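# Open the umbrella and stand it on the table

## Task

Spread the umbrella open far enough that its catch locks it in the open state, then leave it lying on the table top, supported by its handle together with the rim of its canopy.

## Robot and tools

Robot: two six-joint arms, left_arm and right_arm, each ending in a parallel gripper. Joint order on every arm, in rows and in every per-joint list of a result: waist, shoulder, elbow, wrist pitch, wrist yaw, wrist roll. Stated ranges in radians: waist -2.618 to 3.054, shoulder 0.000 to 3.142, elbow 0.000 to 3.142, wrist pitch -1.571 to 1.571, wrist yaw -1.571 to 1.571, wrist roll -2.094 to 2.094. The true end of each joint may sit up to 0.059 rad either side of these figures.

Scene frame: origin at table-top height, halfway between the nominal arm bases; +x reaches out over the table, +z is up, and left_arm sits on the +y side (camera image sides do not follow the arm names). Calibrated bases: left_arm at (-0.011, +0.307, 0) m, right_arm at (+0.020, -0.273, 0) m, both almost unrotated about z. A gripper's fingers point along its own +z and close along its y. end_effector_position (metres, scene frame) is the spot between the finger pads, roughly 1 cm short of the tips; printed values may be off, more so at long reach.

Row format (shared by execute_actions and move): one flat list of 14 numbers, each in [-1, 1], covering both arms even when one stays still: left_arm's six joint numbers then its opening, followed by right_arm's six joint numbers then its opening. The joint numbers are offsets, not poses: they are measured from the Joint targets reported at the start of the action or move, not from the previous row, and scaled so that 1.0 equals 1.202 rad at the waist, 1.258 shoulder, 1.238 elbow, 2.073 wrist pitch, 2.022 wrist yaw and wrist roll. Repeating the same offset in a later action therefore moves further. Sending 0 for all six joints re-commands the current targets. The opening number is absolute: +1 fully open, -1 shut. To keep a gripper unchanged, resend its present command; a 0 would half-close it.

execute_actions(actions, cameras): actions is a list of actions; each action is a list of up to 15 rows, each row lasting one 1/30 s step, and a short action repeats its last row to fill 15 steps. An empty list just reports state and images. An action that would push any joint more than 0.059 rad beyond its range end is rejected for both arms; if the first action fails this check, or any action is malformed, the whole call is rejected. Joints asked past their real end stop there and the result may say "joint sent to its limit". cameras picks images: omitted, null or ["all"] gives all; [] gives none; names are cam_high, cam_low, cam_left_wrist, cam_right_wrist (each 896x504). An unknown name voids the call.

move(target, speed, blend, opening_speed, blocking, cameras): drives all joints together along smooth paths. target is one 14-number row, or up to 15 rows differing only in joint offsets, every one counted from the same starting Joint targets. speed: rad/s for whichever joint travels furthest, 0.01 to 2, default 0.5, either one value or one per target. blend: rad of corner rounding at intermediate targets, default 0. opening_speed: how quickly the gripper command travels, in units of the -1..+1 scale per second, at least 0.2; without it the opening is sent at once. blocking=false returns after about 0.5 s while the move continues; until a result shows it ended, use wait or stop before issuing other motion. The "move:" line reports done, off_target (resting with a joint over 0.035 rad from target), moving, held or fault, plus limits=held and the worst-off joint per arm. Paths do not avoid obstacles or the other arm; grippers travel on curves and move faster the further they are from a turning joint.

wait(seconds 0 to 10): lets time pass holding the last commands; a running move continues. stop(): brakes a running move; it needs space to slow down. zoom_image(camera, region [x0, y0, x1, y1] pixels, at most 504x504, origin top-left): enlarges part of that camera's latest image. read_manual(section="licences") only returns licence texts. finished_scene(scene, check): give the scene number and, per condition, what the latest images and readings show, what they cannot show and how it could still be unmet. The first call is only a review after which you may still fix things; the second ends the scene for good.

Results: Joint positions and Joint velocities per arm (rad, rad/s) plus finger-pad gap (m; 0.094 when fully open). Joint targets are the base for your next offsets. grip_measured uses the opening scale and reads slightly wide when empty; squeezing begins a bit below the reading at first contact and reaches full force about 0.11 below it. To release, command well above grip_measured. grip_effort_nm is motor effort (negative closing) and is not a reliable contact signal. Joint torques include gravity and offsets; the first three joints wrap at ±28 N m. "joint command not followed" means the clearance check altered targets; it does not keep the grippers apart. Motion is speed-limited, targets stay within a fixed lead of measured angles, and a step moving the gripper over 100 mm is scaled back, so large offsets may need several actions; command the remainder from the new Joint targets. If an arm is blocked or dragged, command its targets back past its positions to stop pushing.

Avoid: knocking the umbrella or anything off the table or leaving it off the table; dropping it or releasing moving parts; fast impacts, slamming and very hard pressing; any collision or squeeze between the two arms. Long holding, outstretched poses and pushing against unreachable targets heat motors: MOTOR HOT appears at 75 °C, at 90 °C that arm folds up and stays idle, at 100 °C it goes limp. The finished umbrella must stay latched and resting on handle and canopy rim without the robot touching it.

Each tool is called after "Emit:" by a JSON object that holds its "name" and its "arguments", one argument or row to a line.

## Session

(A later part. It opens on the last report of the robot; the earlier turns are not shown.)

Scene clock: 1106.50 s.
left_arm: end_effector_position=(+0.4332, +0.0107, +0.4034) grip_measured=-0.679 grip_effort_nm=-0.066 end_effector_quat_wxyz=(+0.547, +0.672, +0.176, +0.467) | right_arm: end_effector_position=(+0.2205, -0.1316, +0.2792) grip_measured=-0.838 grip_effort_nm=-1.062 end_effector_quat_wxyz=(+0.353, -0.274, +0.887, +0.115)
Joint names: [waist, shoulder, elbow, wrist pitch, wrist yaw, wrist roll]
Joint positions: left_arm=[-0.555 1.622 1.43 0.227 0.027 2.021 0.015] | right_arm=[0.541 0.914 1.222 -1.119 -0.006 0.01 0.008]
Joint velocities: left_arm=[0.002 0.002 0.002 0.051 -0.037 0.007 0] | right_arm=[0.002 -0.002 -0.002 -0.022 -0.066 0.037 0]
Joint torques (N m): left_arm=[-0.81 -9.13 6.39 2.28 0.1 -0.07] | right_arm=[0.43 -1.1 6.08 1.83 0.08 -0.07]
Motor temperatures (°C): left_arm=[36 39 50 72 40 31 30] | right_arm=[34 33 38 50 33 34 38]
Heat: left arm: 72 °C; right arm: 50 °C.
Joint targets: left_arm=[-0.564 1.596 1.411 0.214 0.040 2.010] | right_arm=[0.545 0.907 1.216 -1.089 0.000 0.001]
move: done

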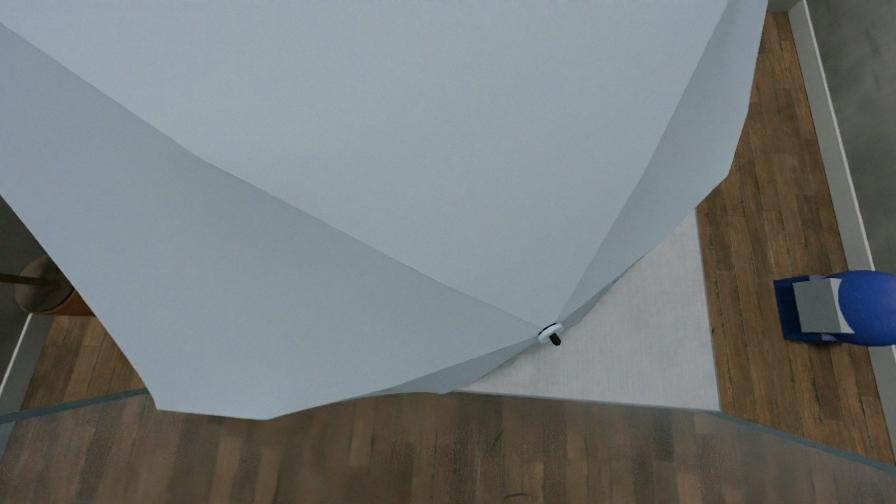

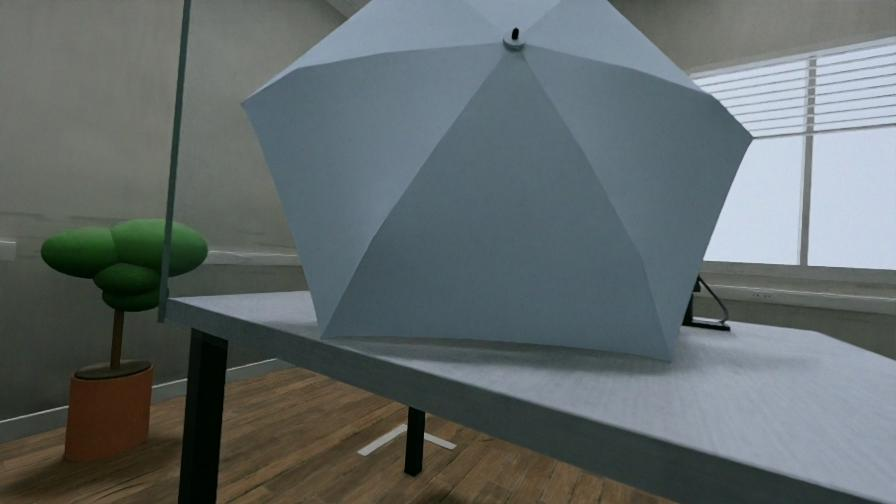

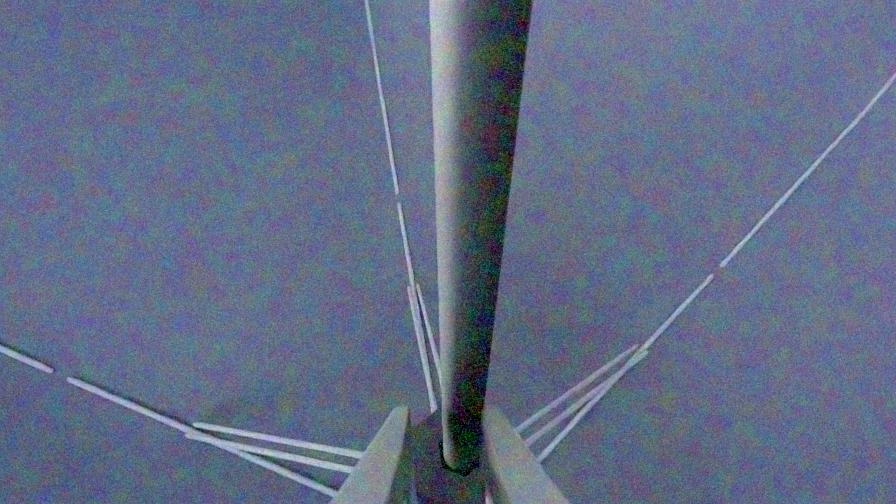

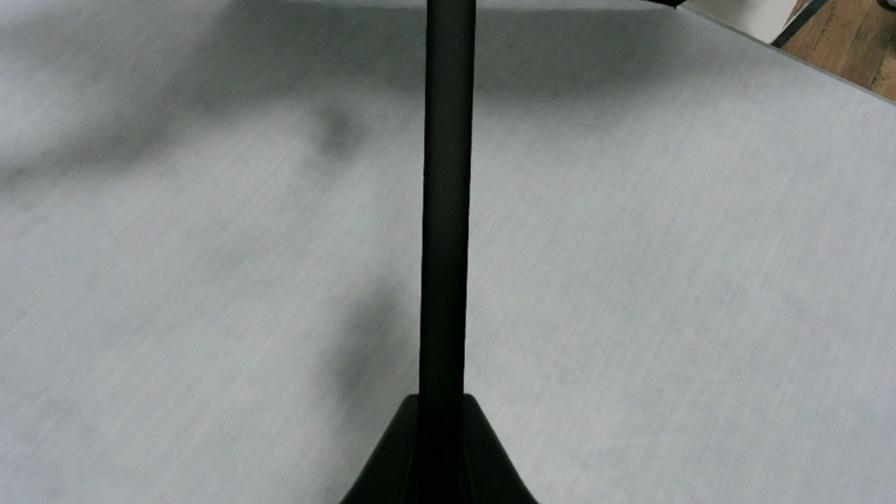

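Emit:
{"name": "move", "arguments": {
  "target": [0, 0, 0, 0, 0, 0, -0.1, 0, 0, 0, 0.0241, 0, 0, -0.95],
  "speed": 0.3,
  "opening_speed": 0.5,
  "cameras": ["cam_low", "cam_left_wrist"]
}}

Scene clock: 1174.57 s.
left_arm: end_effector_position=(+0.4325, +0.0097, +0.4034) grip_measured=-0.101 grip_effort_nm=0.056 end_effector_quat_wxyz=(+0.549, +0.672, +0.174, +0.466) | right_arm: end_effector_position=(+0.2247, -0.1287, +0.2842) grip_measured=-0.838 grip_effort_nm=-1.062 end_effector_quat_wxyz=(+0.366, -0.273, +0.882, +0.119)
Joint names: [waist, shoulder, elbow, wrist pitch, wrist yaw, wrist roll]
Joint positions: left_arm=[-0.555 1.622 1.43 0.227 0.034 2.021 0.042] | right_arm=[0.541 0.914 1.222 -1.09 -0.005 0.01 0.008]
Joint velocities: left_arm=[0.002 -0.002 0.022 -0.051 -0.051 0.007 0] | right_arm=[-0.012 -0.012 -0.002 -0.007 -0.022 -0.081 -0.001]
Joint torques (N m): left_arm=[-0.83 -9.11 6.38 2.28 0.04 -0.07] | right_arm=[0.36 -1.11 6.11 2.08 0.08 -0.07]
Motor temperatures (°C): left_arm=[35 41 44 59 35 31 30] | right_arm=[34 33 37 50 33 34 38]
Heat: left arm: 59 °C; right arm: 50 °C.
Joint targets: left_arm=[-0.564 1.596 1.411 0.214 0.040 2.010] | right_arm=[0.545 0.907 1.216 -1.039 0.000 0.001]
move: off_target (right_arm); right_arm: the wrist pitch is farthest, 0.051 rad from its target
Images, in order (width x height): cam_low 896x504, cam_left_wrist 896x504.

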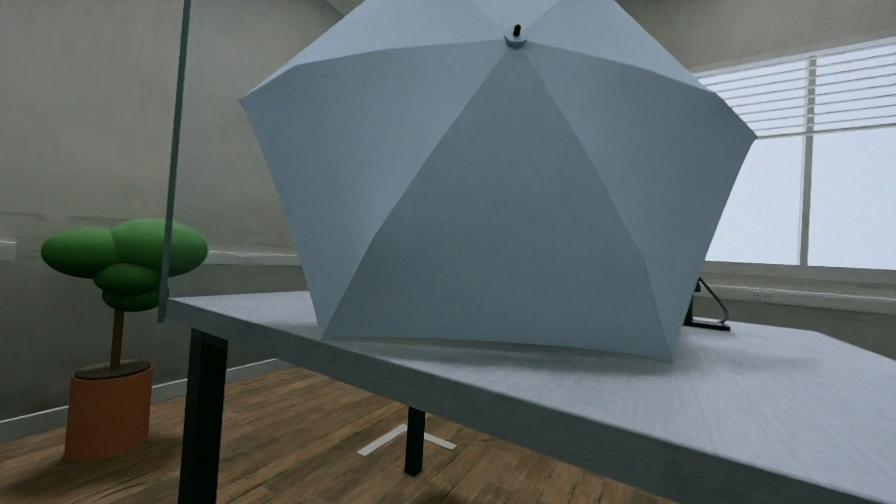

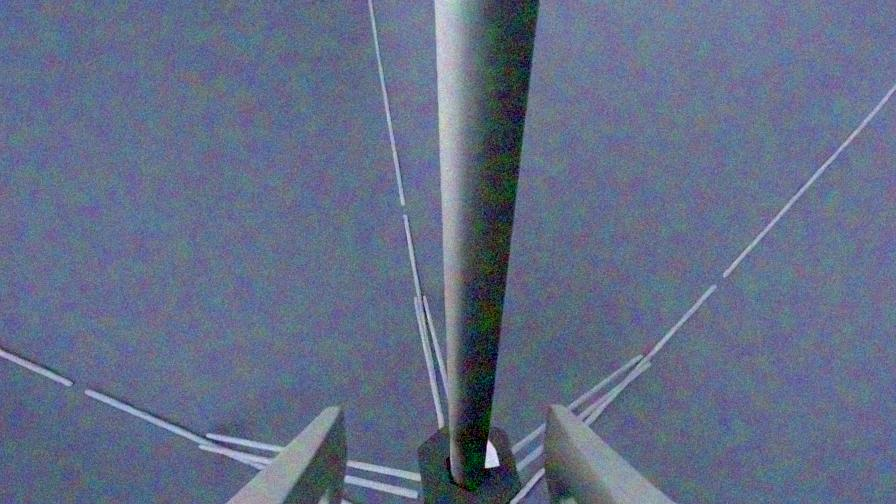

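Emit:
{"name": "zoom_image", "arguments": {
  "camera": "cam_left_wrist",
  "region": [390, 390, 550, 504]
}}

Scaled by 3.150 from the camera's 896x504 image, which has a finer 1280x720 frame.

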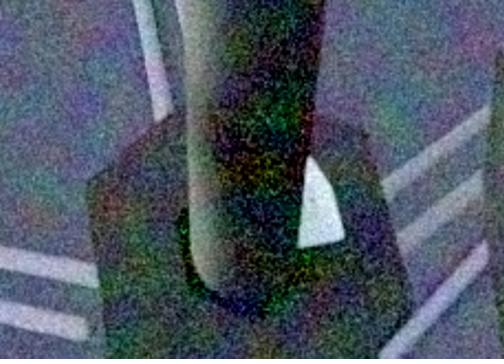

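Emit:
{"name": "move", "arguments": {
  "target": [
    [0.006, -0.1767, -0.1678, -0.0065, 0.0037, 0, -0.1, 0, 0, 0, 0, 0, 0, -0.95],
    [0.041, -0.607, -0.4009, -0.1236, 0.0244, 0, -0.1, 0, 0, 0, 0, 0, 0, -0.95]
  ],
  "speed": [0.3, 0.6],
  "blend": 0.05
}}

Scene clock: 1182.73 s.
left_arm: end_effector_position=(+0.2620, +0.1235, +0.4176) grip_measured=-0.101 grip_effort_nm=0.061 end_effector_quat_wxyz=(+0.562, +0.660, +0.162, +0.471) | right_arm: end_effector_position=(+0.2248, -0.1287, +0.2843) grip_measured=-0.838 grip_effort_nm=-1.057 end_effector_quat_wxyz=(+0.366, -0.273, +0.882, +0.119)
Joint names: [waist, shoulder, elbow, wrist pitch, wrist yaw, wrist roll]
Joint positions: left_arm=[-0.523 0.838 0.937 -0.023 0.083 2.021 0.042] | right_arm=[0.541 0.914 1.222 -1.09 -0.005 0.01 0.008]
Joint velocities: left_arm=[-0.007 -0.002 -0.007 0.007 0.007 0.022 -0.001] | right_arm=[-0.012 0.002 0.017 0.022 0.022 0.037 -0.001]
Joint torques (N m): left_arm=[0.73 -1.18 5.75 2.22 0.04 -0.07] | right_arm=[0.38 -1.1 6.09 2.07 0.07 -0.09]
Motor temperatures (°C): left_arm=[35 40 44 59 35 31 30] | right_arm=[34 33 37 50 33 34 38]
Heat: left arm: 59 °C; right arm: 50 °C.
Joint targets: left_arm=[-0.515 0.833 0.914 -0.042 0.089 2.010] | right_arm=[0.545 0.907 1.216 -1.039 0.000 0.001]
move: off_target (right_arm); right_arm: the wrist pitch is farthest, 0.051 rad from its target

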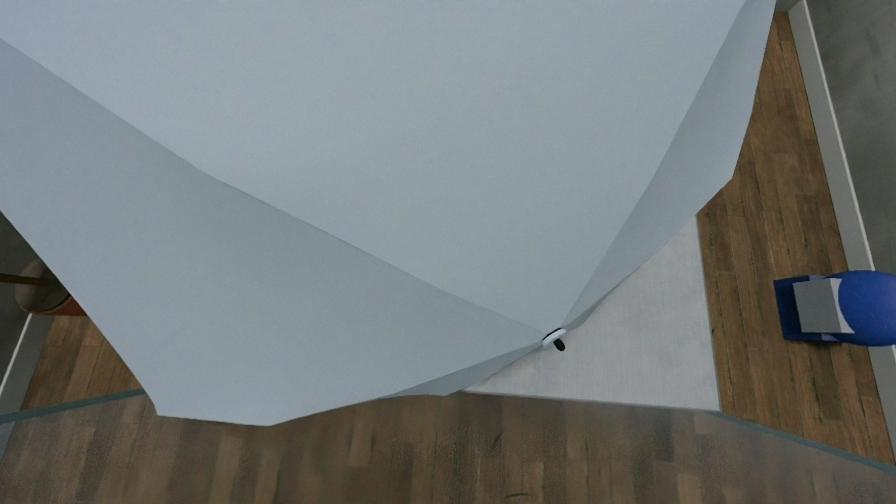

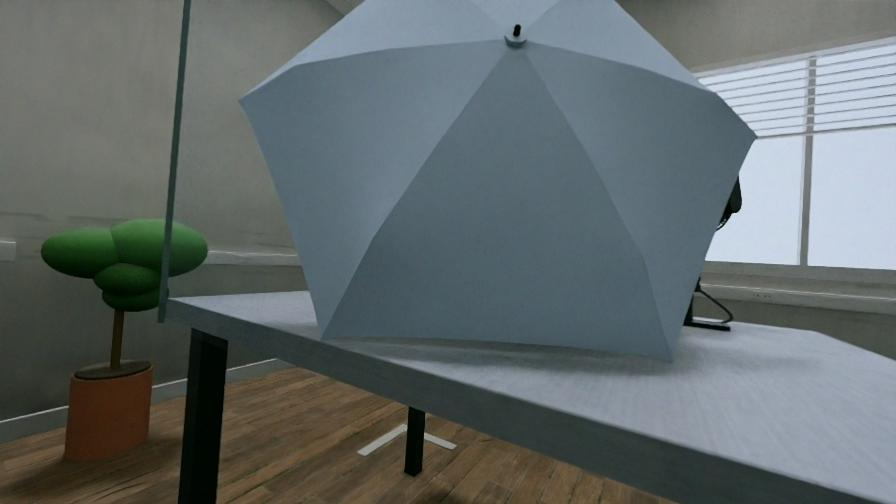

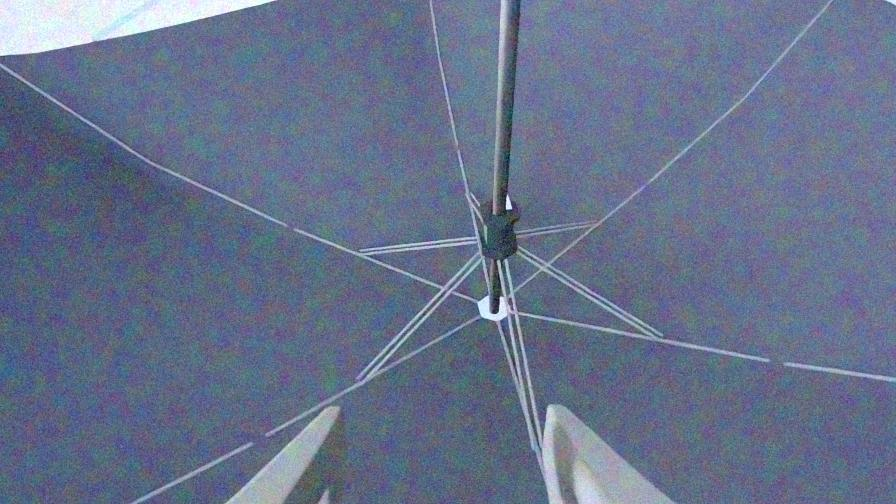

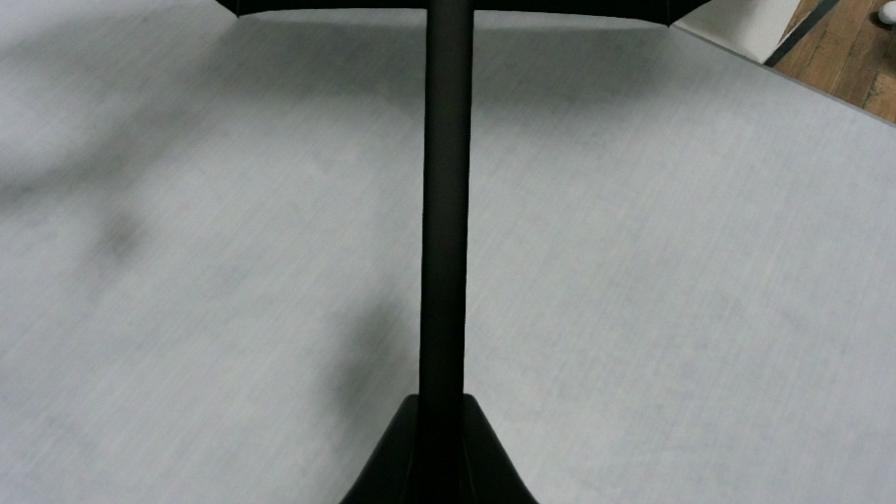

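Emit:
{"name": "zoom_image", "arguments": {
  "camera": "cam_right_wrist",
  "region": [380, 0, 520, 80]
}}

Emit:
{"name": "zoom_image", "arguments": {
  "camera": "cam_right_wrist",
  "region": [380, 320, 520, 400]
}}

Emit:
{"name": "zoom_image", "arguments": {
  "camera": "cam_right_wrist",
  "region": [200, 0, 704, 140]
}}

Scaled by 3.600 from the camera's 896x504 image, which has a finer 1280x720 frame.

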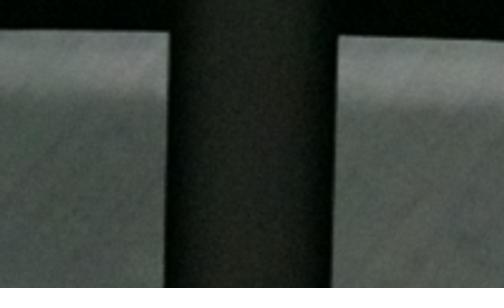

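Scaled by 3.600 from the camera's 896x504 image, which has a finer 1280x720 frame.

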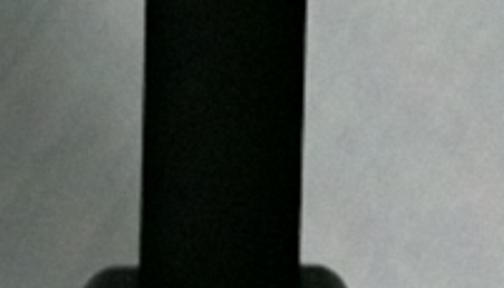

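Scaled by 1.000.

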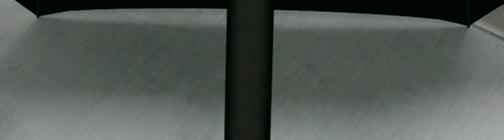

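Emit:
{"name": "move", "arguments": {
  "target": [0.1339, -0.5986, -0.6575, 0.0203, -0.044, 0, -0.1, 0, 0.0888, 0.1785, -0.0142, 0, 0, -0.95],
  "speed": 0.5
}}

Scene clock: 1262.30 s.
left_arm: end_effector_position=(+0.2199, +0.2121, +0.2137) grip_measured=-0.101 grip_effort_nm=0.061 end_effector_quat_wxyz=(+0.491, +0.654, +0.249, +0.519) | right_arm: end_effector_position=(+0.2380, -0.1195, +0.3121) grip_measured=-0.838 grip_effort_nm=-1.062 end_effector_quat_wxyz=(+0.366, -0.272, +0.882, +0.119)
Joint names: [waist, shoulder, elbow, wrist pitch, wrist yaw, wrist roll]
Joint positions: left_arm=[-0.362 0.095 0.115 0 0.007 2.021 0.042] | right_arm=[0.541 1.022 1.385 -1.143 -0.005 0.01 0.008]
Joint velocities: left_arm=[0.002 0.007 0.007 0.051 0.037 -0.007 0] | right_arm=[0.012 0.022 -0.002 0.022 -0.007 -0.022 -0.001]
Joint torques (N m): left_arm=[0.68 0.69 6.48 2.42 -0.1 -0.08] | right_arm=[0.39 -1.43 11.17 2.3 0.08 -0.07]
Motor temperatures (°C): left_arm=[35 37 44 57 34 31 30] | right_arm=[34 33 36 50 33 34 38]
Heat: left arm: 57 °C; right arm: 50 °C.
Joint targets: left_arm=[-0.354 0.080 0.100 0.000 0.000 2.010] | right_arm=[0.545 1.018 1.437 -1.068 0.000 0.001]
move: off_target (right_arm); right_arm: the wrist pitch is farthest, 0.075 rad from its target

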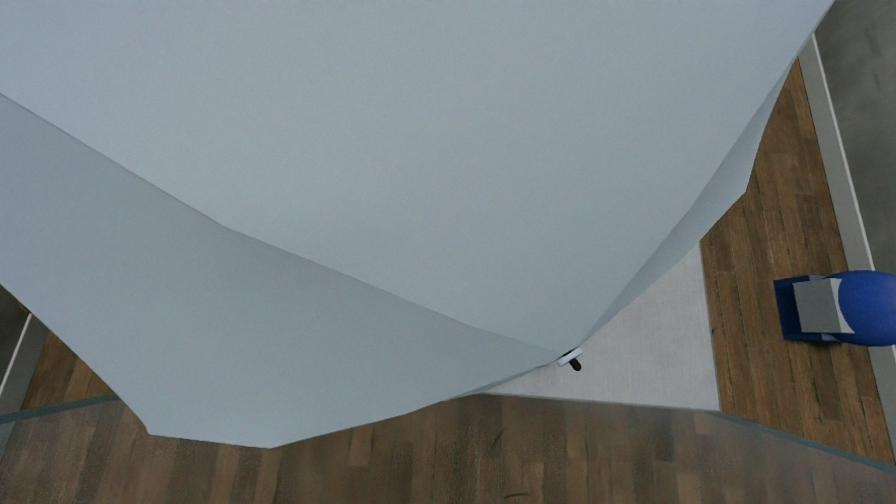

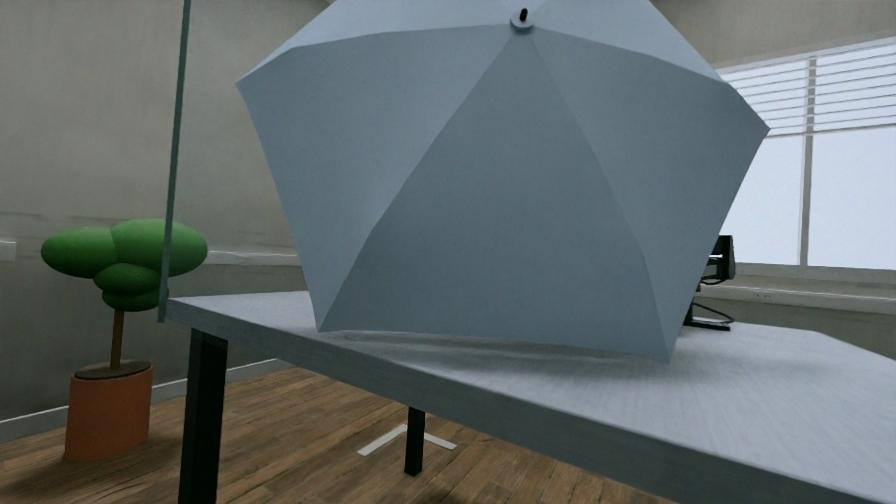

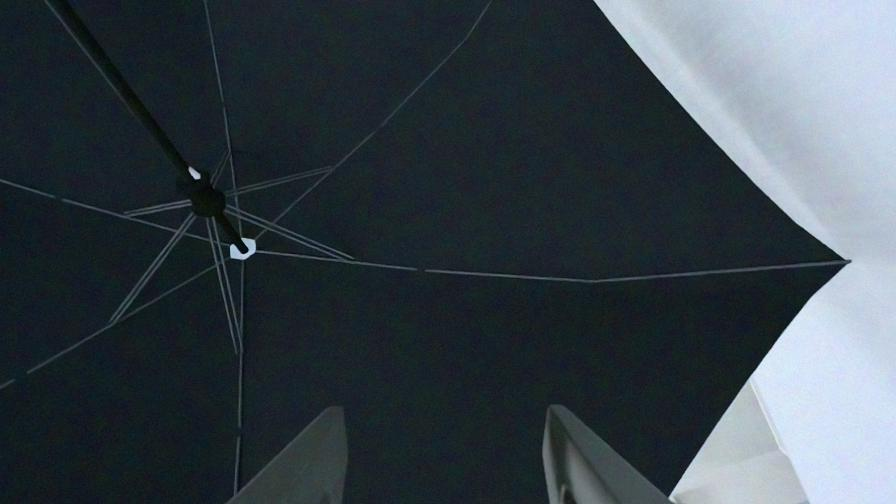

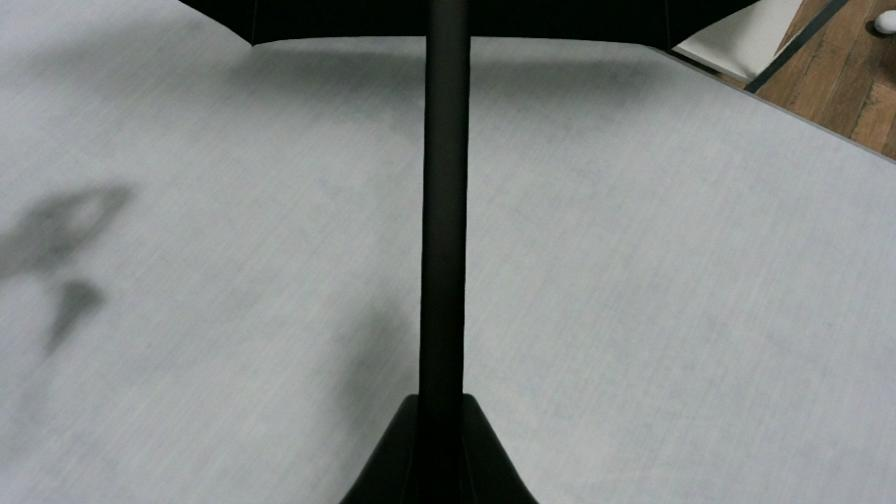

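Emit:
{"name": "zoom_image", "arguments": {
  "camera": "cam_right_wrist",
  "region": [380, 0, 520, 80]
}}

Emit:
{"name": "zoom_image", "arguments": {
  "camera": "cam_right_wrist",
  "region": [380, 320, 520, 400]
}}

Emit:
{"name": "zoom_image", "arguments": {
  "camera": "cam_low",
  "region": [290, 270, 710, 400]
}}

Scaled by 3.600 from the camera's 896x504 image, which has a finer 1280x720 frame.

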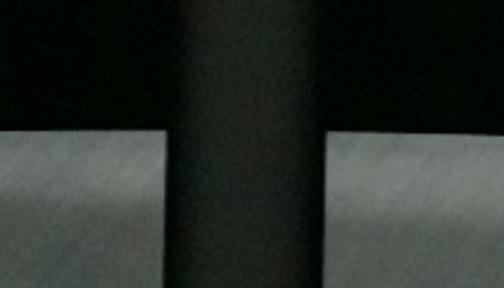

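Scaled by 3.600 from the camera's 896x504 image, which has a finer 1280x720 frame.

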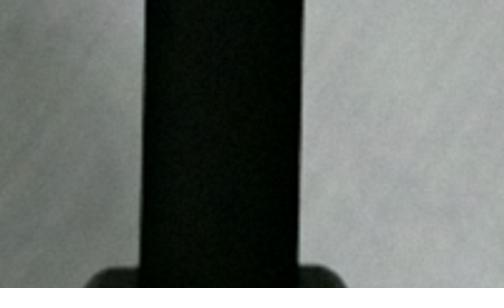

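Scaled by 1.200 from the camera's 896x504 image, which has a finer 1280x720 frame.

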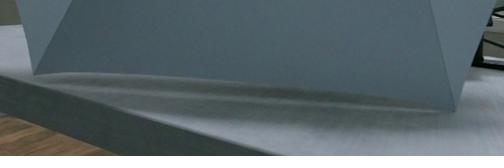

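Emit:
{"name": "wait", "arguments": {
  "seconds": 0.1,
  "cameras": ["cam_low", "cam_right_wrist"]
}}

Scene clock: 1307.67 s.
left_arm: end_effector_position=(+0.2199, +0.2122, +0.2138) grip_measured=-0.101 grip_effort_nm=0.066 end_effector_quat_wxyz=(+0.491, +0.654, +0.249, +0.519) | right_arm: end_effector_position=(+0.2379, -0.1195, +0.3120) grip_measured=-0.838 grip_effort_nm=-1.062 end_effector_quat_wxyz=(+0.366, -0.273, +0.882, +0.119)
Joint names: [waist, shoulder, elbow, wrist pitch, wrist yaw, wrist roll]
Joint positions: left_arm=[-0.362 0.095 0.115 0.001 0.006 2.021 0.042] | right_arm=[0.541 1.022 1.385 -1.144 -0.005 0.01 0.008]
Joint velocities: left_arm=[-0.007 -0.002 -0.012 -0.066 -0.022 0.037 -0.001] | right_arm=[0.007 -0.002 0.012 -0.022 0.007 -0.022 0]
Joint torques (N m): left_arm=[0.73 0.7 6.49 2.41 -0.08 -0.08] | right_arm=[0.36 -1.44 11.17 2.31 0.07 -0.08]
Motor temperatures (°C): left_arm=[35 36 44 56 33 31 30] | right_arm=[34 33 38 54 33 34 38]
Heat: left arm: 56 °C; right arm: 54 °C.
Joint targets: left_arm=[-0.354 0.080 0.100 0.000 0.000 2.010] | right_arm=[0.545 1.018 1.437 -1.068 0.000 0.001]
Tool commands: left_gripper/opening=-0.1 right_gripper/opening=-0.95
wait: 0.10 s; at rest from the start
Images, in order (width x height): cam_low 896x504, cam_right_wrist 896x504.

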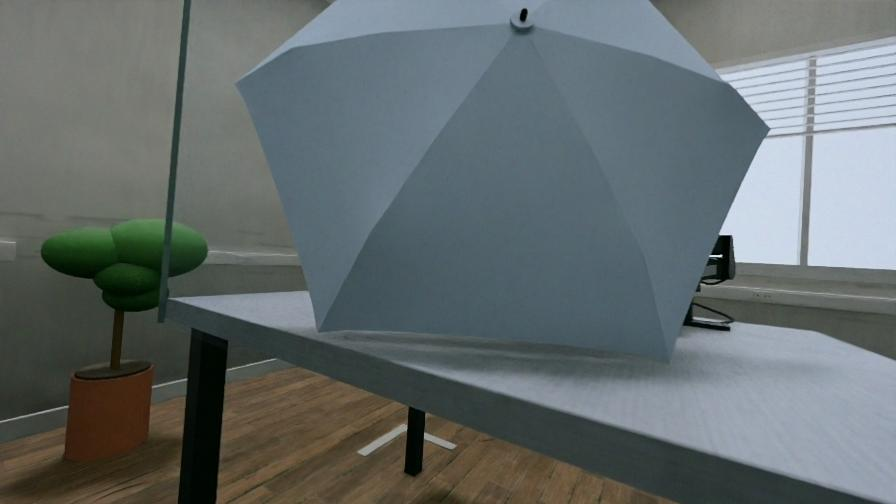

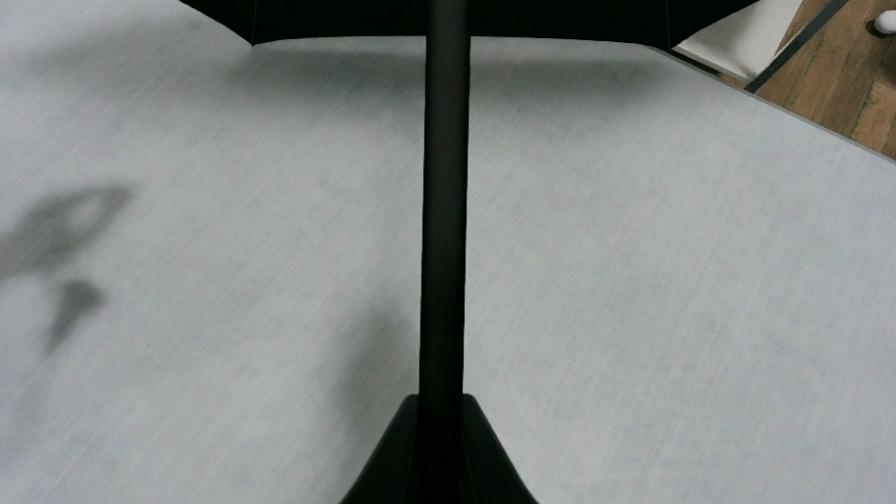

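Emit:
{"name": "move", "arguments": {
  "target": [0, 0, 0, 0, 0, 0, -0.1, 0, -0.2289, -0.0428, -0.1242, 0, 0, -0.95],
  "speed": 0.15
}}

Scene clock: 1316.77 s.
left_arm: end_effector_position=(+0.2199, +0.2122, +0.2138) grip_measured=-0.101 grip_effort_nm=0.061 end_effector_quat_wxyz=(+0.491, +0.654, +0.249, +0.519) | right_arm: end_effector_position=(+0.1574, -0.1754, +0.3213) grip_measured=-0.838 grip_effort_nm=-1.057 end_effector_quat_wxyz=(+0.376, -0.271, +0.878, +0.122)
Joint names: [waist, shoulder, elbow, wrist pitch, wrist yaw, wrist roll]
Joint positions: left_arm=[-0.362 0.095 0.115 0.001 0.006 2.021 0.042] | right_arm=[0.541 0.748 1.385 -1.394 -0.005 0.01 0.008]
Joint velocities: left_arm=[0.017 0.002 -0.002 -0.007 -0.037 0.007 -0.001] | right_arm=[0.007 0.007 0.007 -0.022 -0.022 0.007 0]
Joint torques (N m): left_arm=[0.69 0.7 6.49 2.41 -0.07 -0.08] | right_arm=[0.38 0.24 5.26 2.29 0.07 -0.08]
Motor temperatures (°C): left_arm=[35 36 44 56 33 31 30] | right_arm=[34 33 38 54 33 34 38]
Heat: left arm: 56 °C; right arm: 54 °C.
Joint targets: left_arm=[-0.354 0.080 0.100 0.000 0.000 2.010] | right_arm=[0.545 0.730 1.384 -1.325 0.000 0.001]
move: off_target (right_arm); right_arm: the wrist pitch is farthest, 0.069 rad from its target

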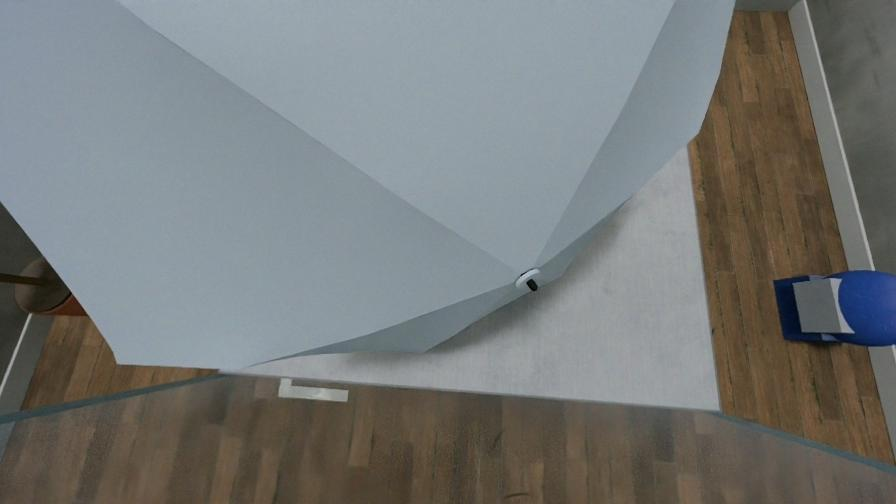

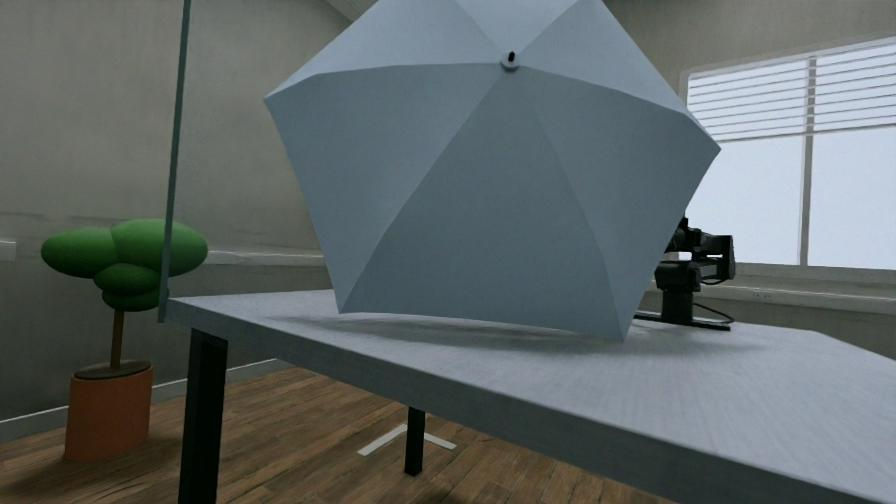

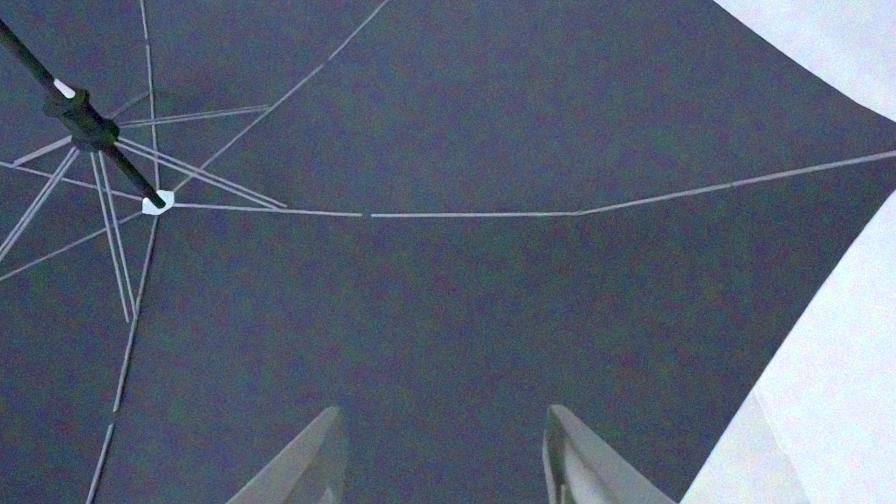

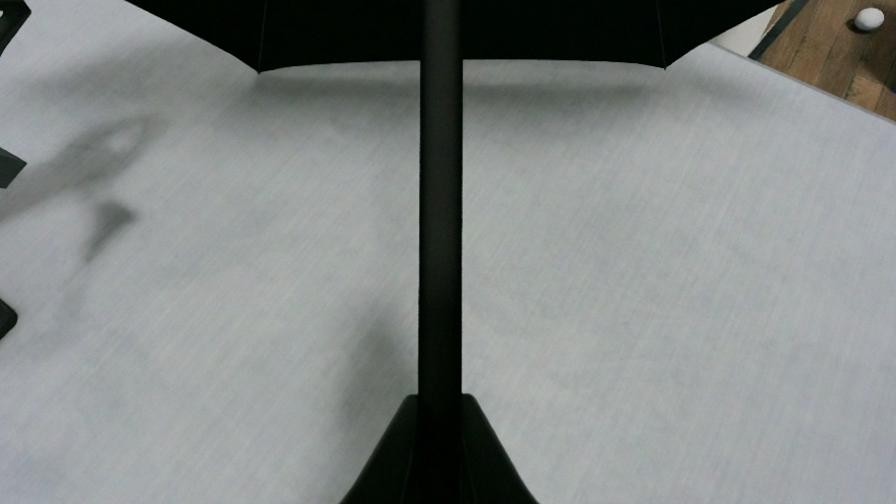

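Emit:
{"name": "move", "arguments": {
  "target": [0, 0, 0, 0, 0, 0, -0.1, -0.505, 0, 0, 0, 0, 0, -0.95],
  "speed": 0.25
}}

Scene clock: 1328.93 s.
left_arm: end_effector_position=(+0.2199, +0.2122, +0.2138) grip_measured=-0.101 grip_effort_nm=0.066 end_effector_quat_wxyz=(+0.491, +0.654, +0.249, +0.519) | right_arm: end_effector_position=(+0.1882, -0.2695, +0.3209) grip_measured=-0.839 grip_effort_nm=-1.062 end_effector_quat_wxyz=(+0.394, -0.001, +0.919, +0.006)
Joint names: [waist, shoulder, elbow, wrist pitch, wrist yaw, wrist roll]
Joint positions: left_arm=[-0.362 0.095 0.115 0.001 0.006 2.021 0.042] | right_arm=[-0.057 0.748 1.385 -1.396 -0.006 0.009 0.008]
Joint velocities: left_arm=[-0.002 -0.002 -0.002 -0.007 0.007 0.022 0.001] | right_arm=[-0.007 -0.012 -0.002 0.022 -0.022 -0.022 -0.001]
Joint torques (N m): left_arm=[0.7 0.7 6.5 2.42 -0.07 -0.08] | right_arm=[-0.53 0.24 5.29 2.28 0.08 -0.07]
Motor temperatures (°C): left_arm=[35 36 44 56 33 31 30] | right_arm=[34 33 37 53 33 34 38]
Heat: left arm: 56 °C; right arm: 53 °C.
Joint targets: left_arm=[-0.354 0.080 0.100 0.000 0.000 2.010] | right_arm=[-0.063 0.730 1.384 -1.326 0.000 0.001]
move: off_target (right_arm); right_arm: the wrist pitch is farthest, 0.071 rad from its target

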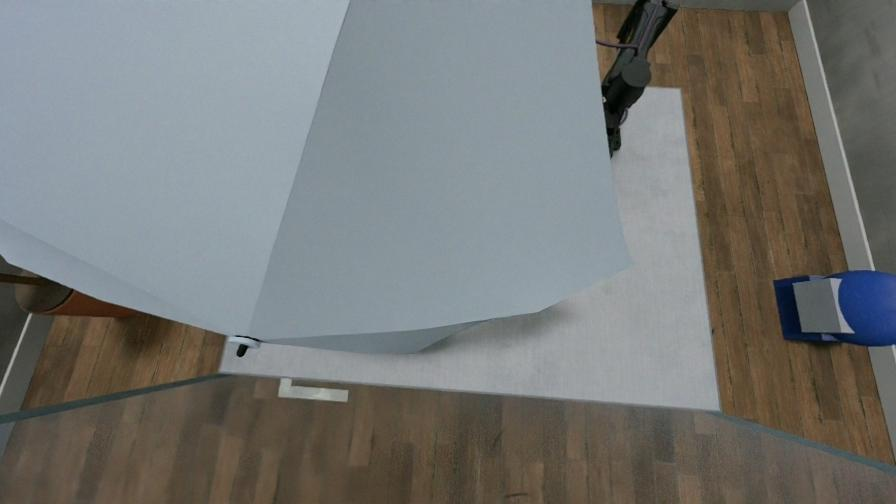

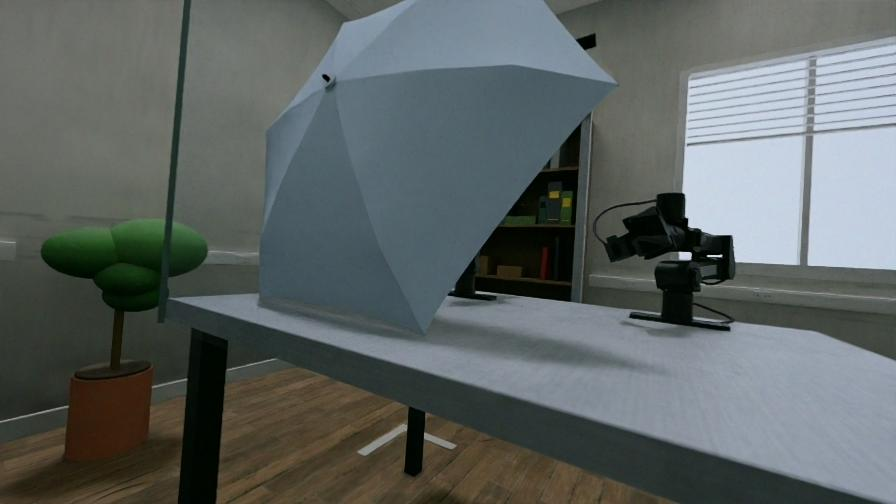

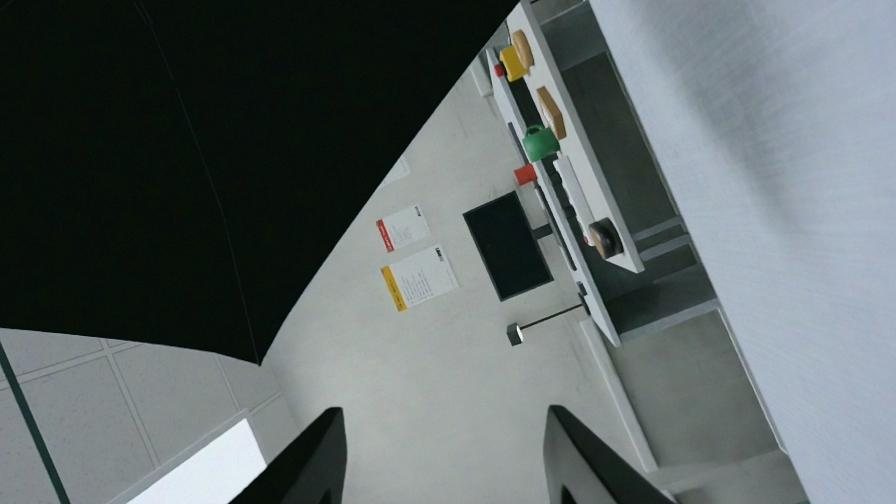

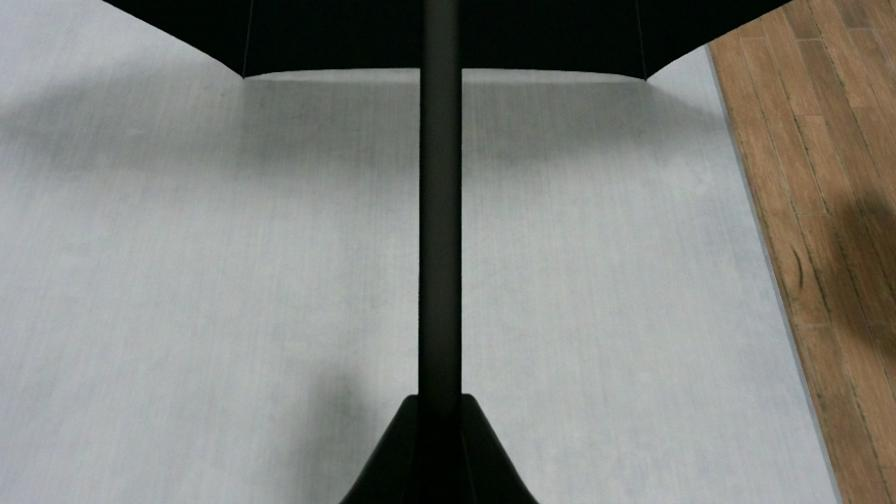

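Emit:
{"name": "move", "arguments": {
  "target": [0, 0, 0, 0, 0, 0, -0.1, 0, -0.1089, -0.2318, -0.0063, 0, 0, -0.87],
  "speed": 0.15,
  "opening_speed": 0.3,
  "cameras": ["cam_low", "cam_right_wrist"]
}}

Scene clock: 1354.83 s.
left_arm: end_effector_position=(+0.2199, +0.2122, +0.2138) grip_measured=-0.101 grip_effort_nm=0.066 end_effector_quat_wxyz=(+0.491, +0.654, +0.249, +0.519) | right_arm: end_effector_position=(+0.1777, -0.2696, +0.2616) grip_measured=-0.839 grip_effort_nm=-1.072 end_effector_quat_wxyz=(+0.372, -0.001, +0.928, +0.006)
Joint names: [waist, shoulder, elbow, wrist pitch, wrist yaw, wrist roll]
Joint positions: left_arm=[-0.362 0.095 0.115 0.001 0.006 2.021 0.042] | right_arm=[-0.057 0.603 1.119 -1.325 -0.006 0.009 0.008]
Joint velocities: left_arm=[-0.007 -0.012 0.017 -0.051 -0.007 0.066 0.001] | right_arm=[-0.007 0.007 0.002 -0.037 0.037 -0.022 -0.001]
Joint torques (N m): left_arm=[0.72 0.7 6.5 2.41 -0.07 -0.07] | right_arm=[-0.55 1.2 3.99 1.46 0.07 -0.07]
Motor temperatures (°C): left_arm=[35 36 44 56 33 31 30] | right_arm=[34 33 36 52 33 34 38]
Heat: left arm: 56 °C; right arm: 52 °C.
Joint targets: left_arm=[-0.354 0.080 0.100 0.000 0.000 2.010] | right_arm=[-0.063 0.593 1.097 -1.339 0.000 0.001]
move: done
Images, in order (width x height): cam_low 896x504, cam_right_wrist 896x504.

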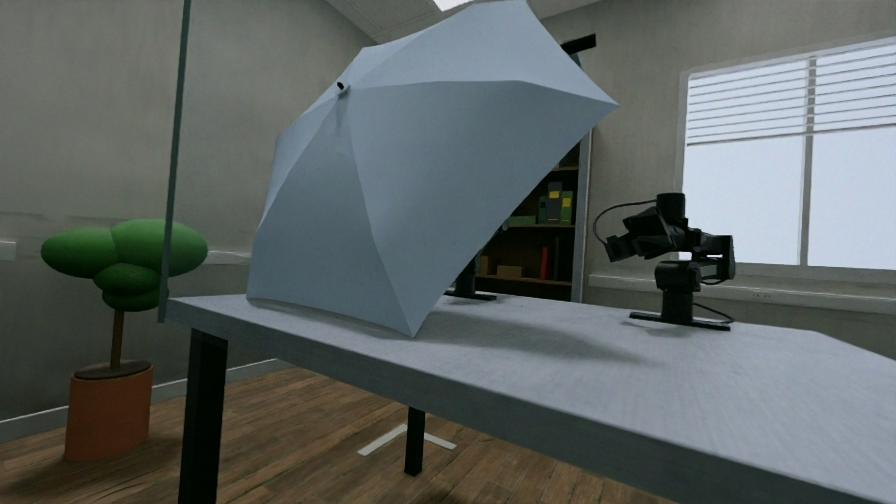

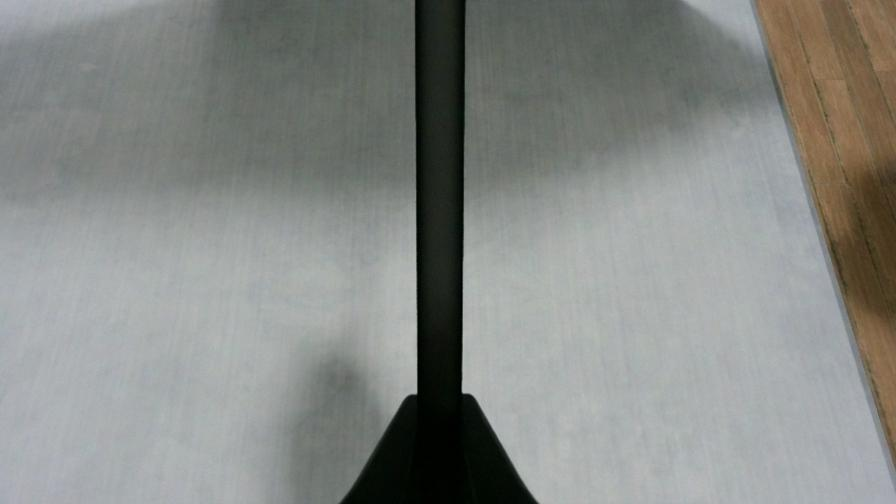

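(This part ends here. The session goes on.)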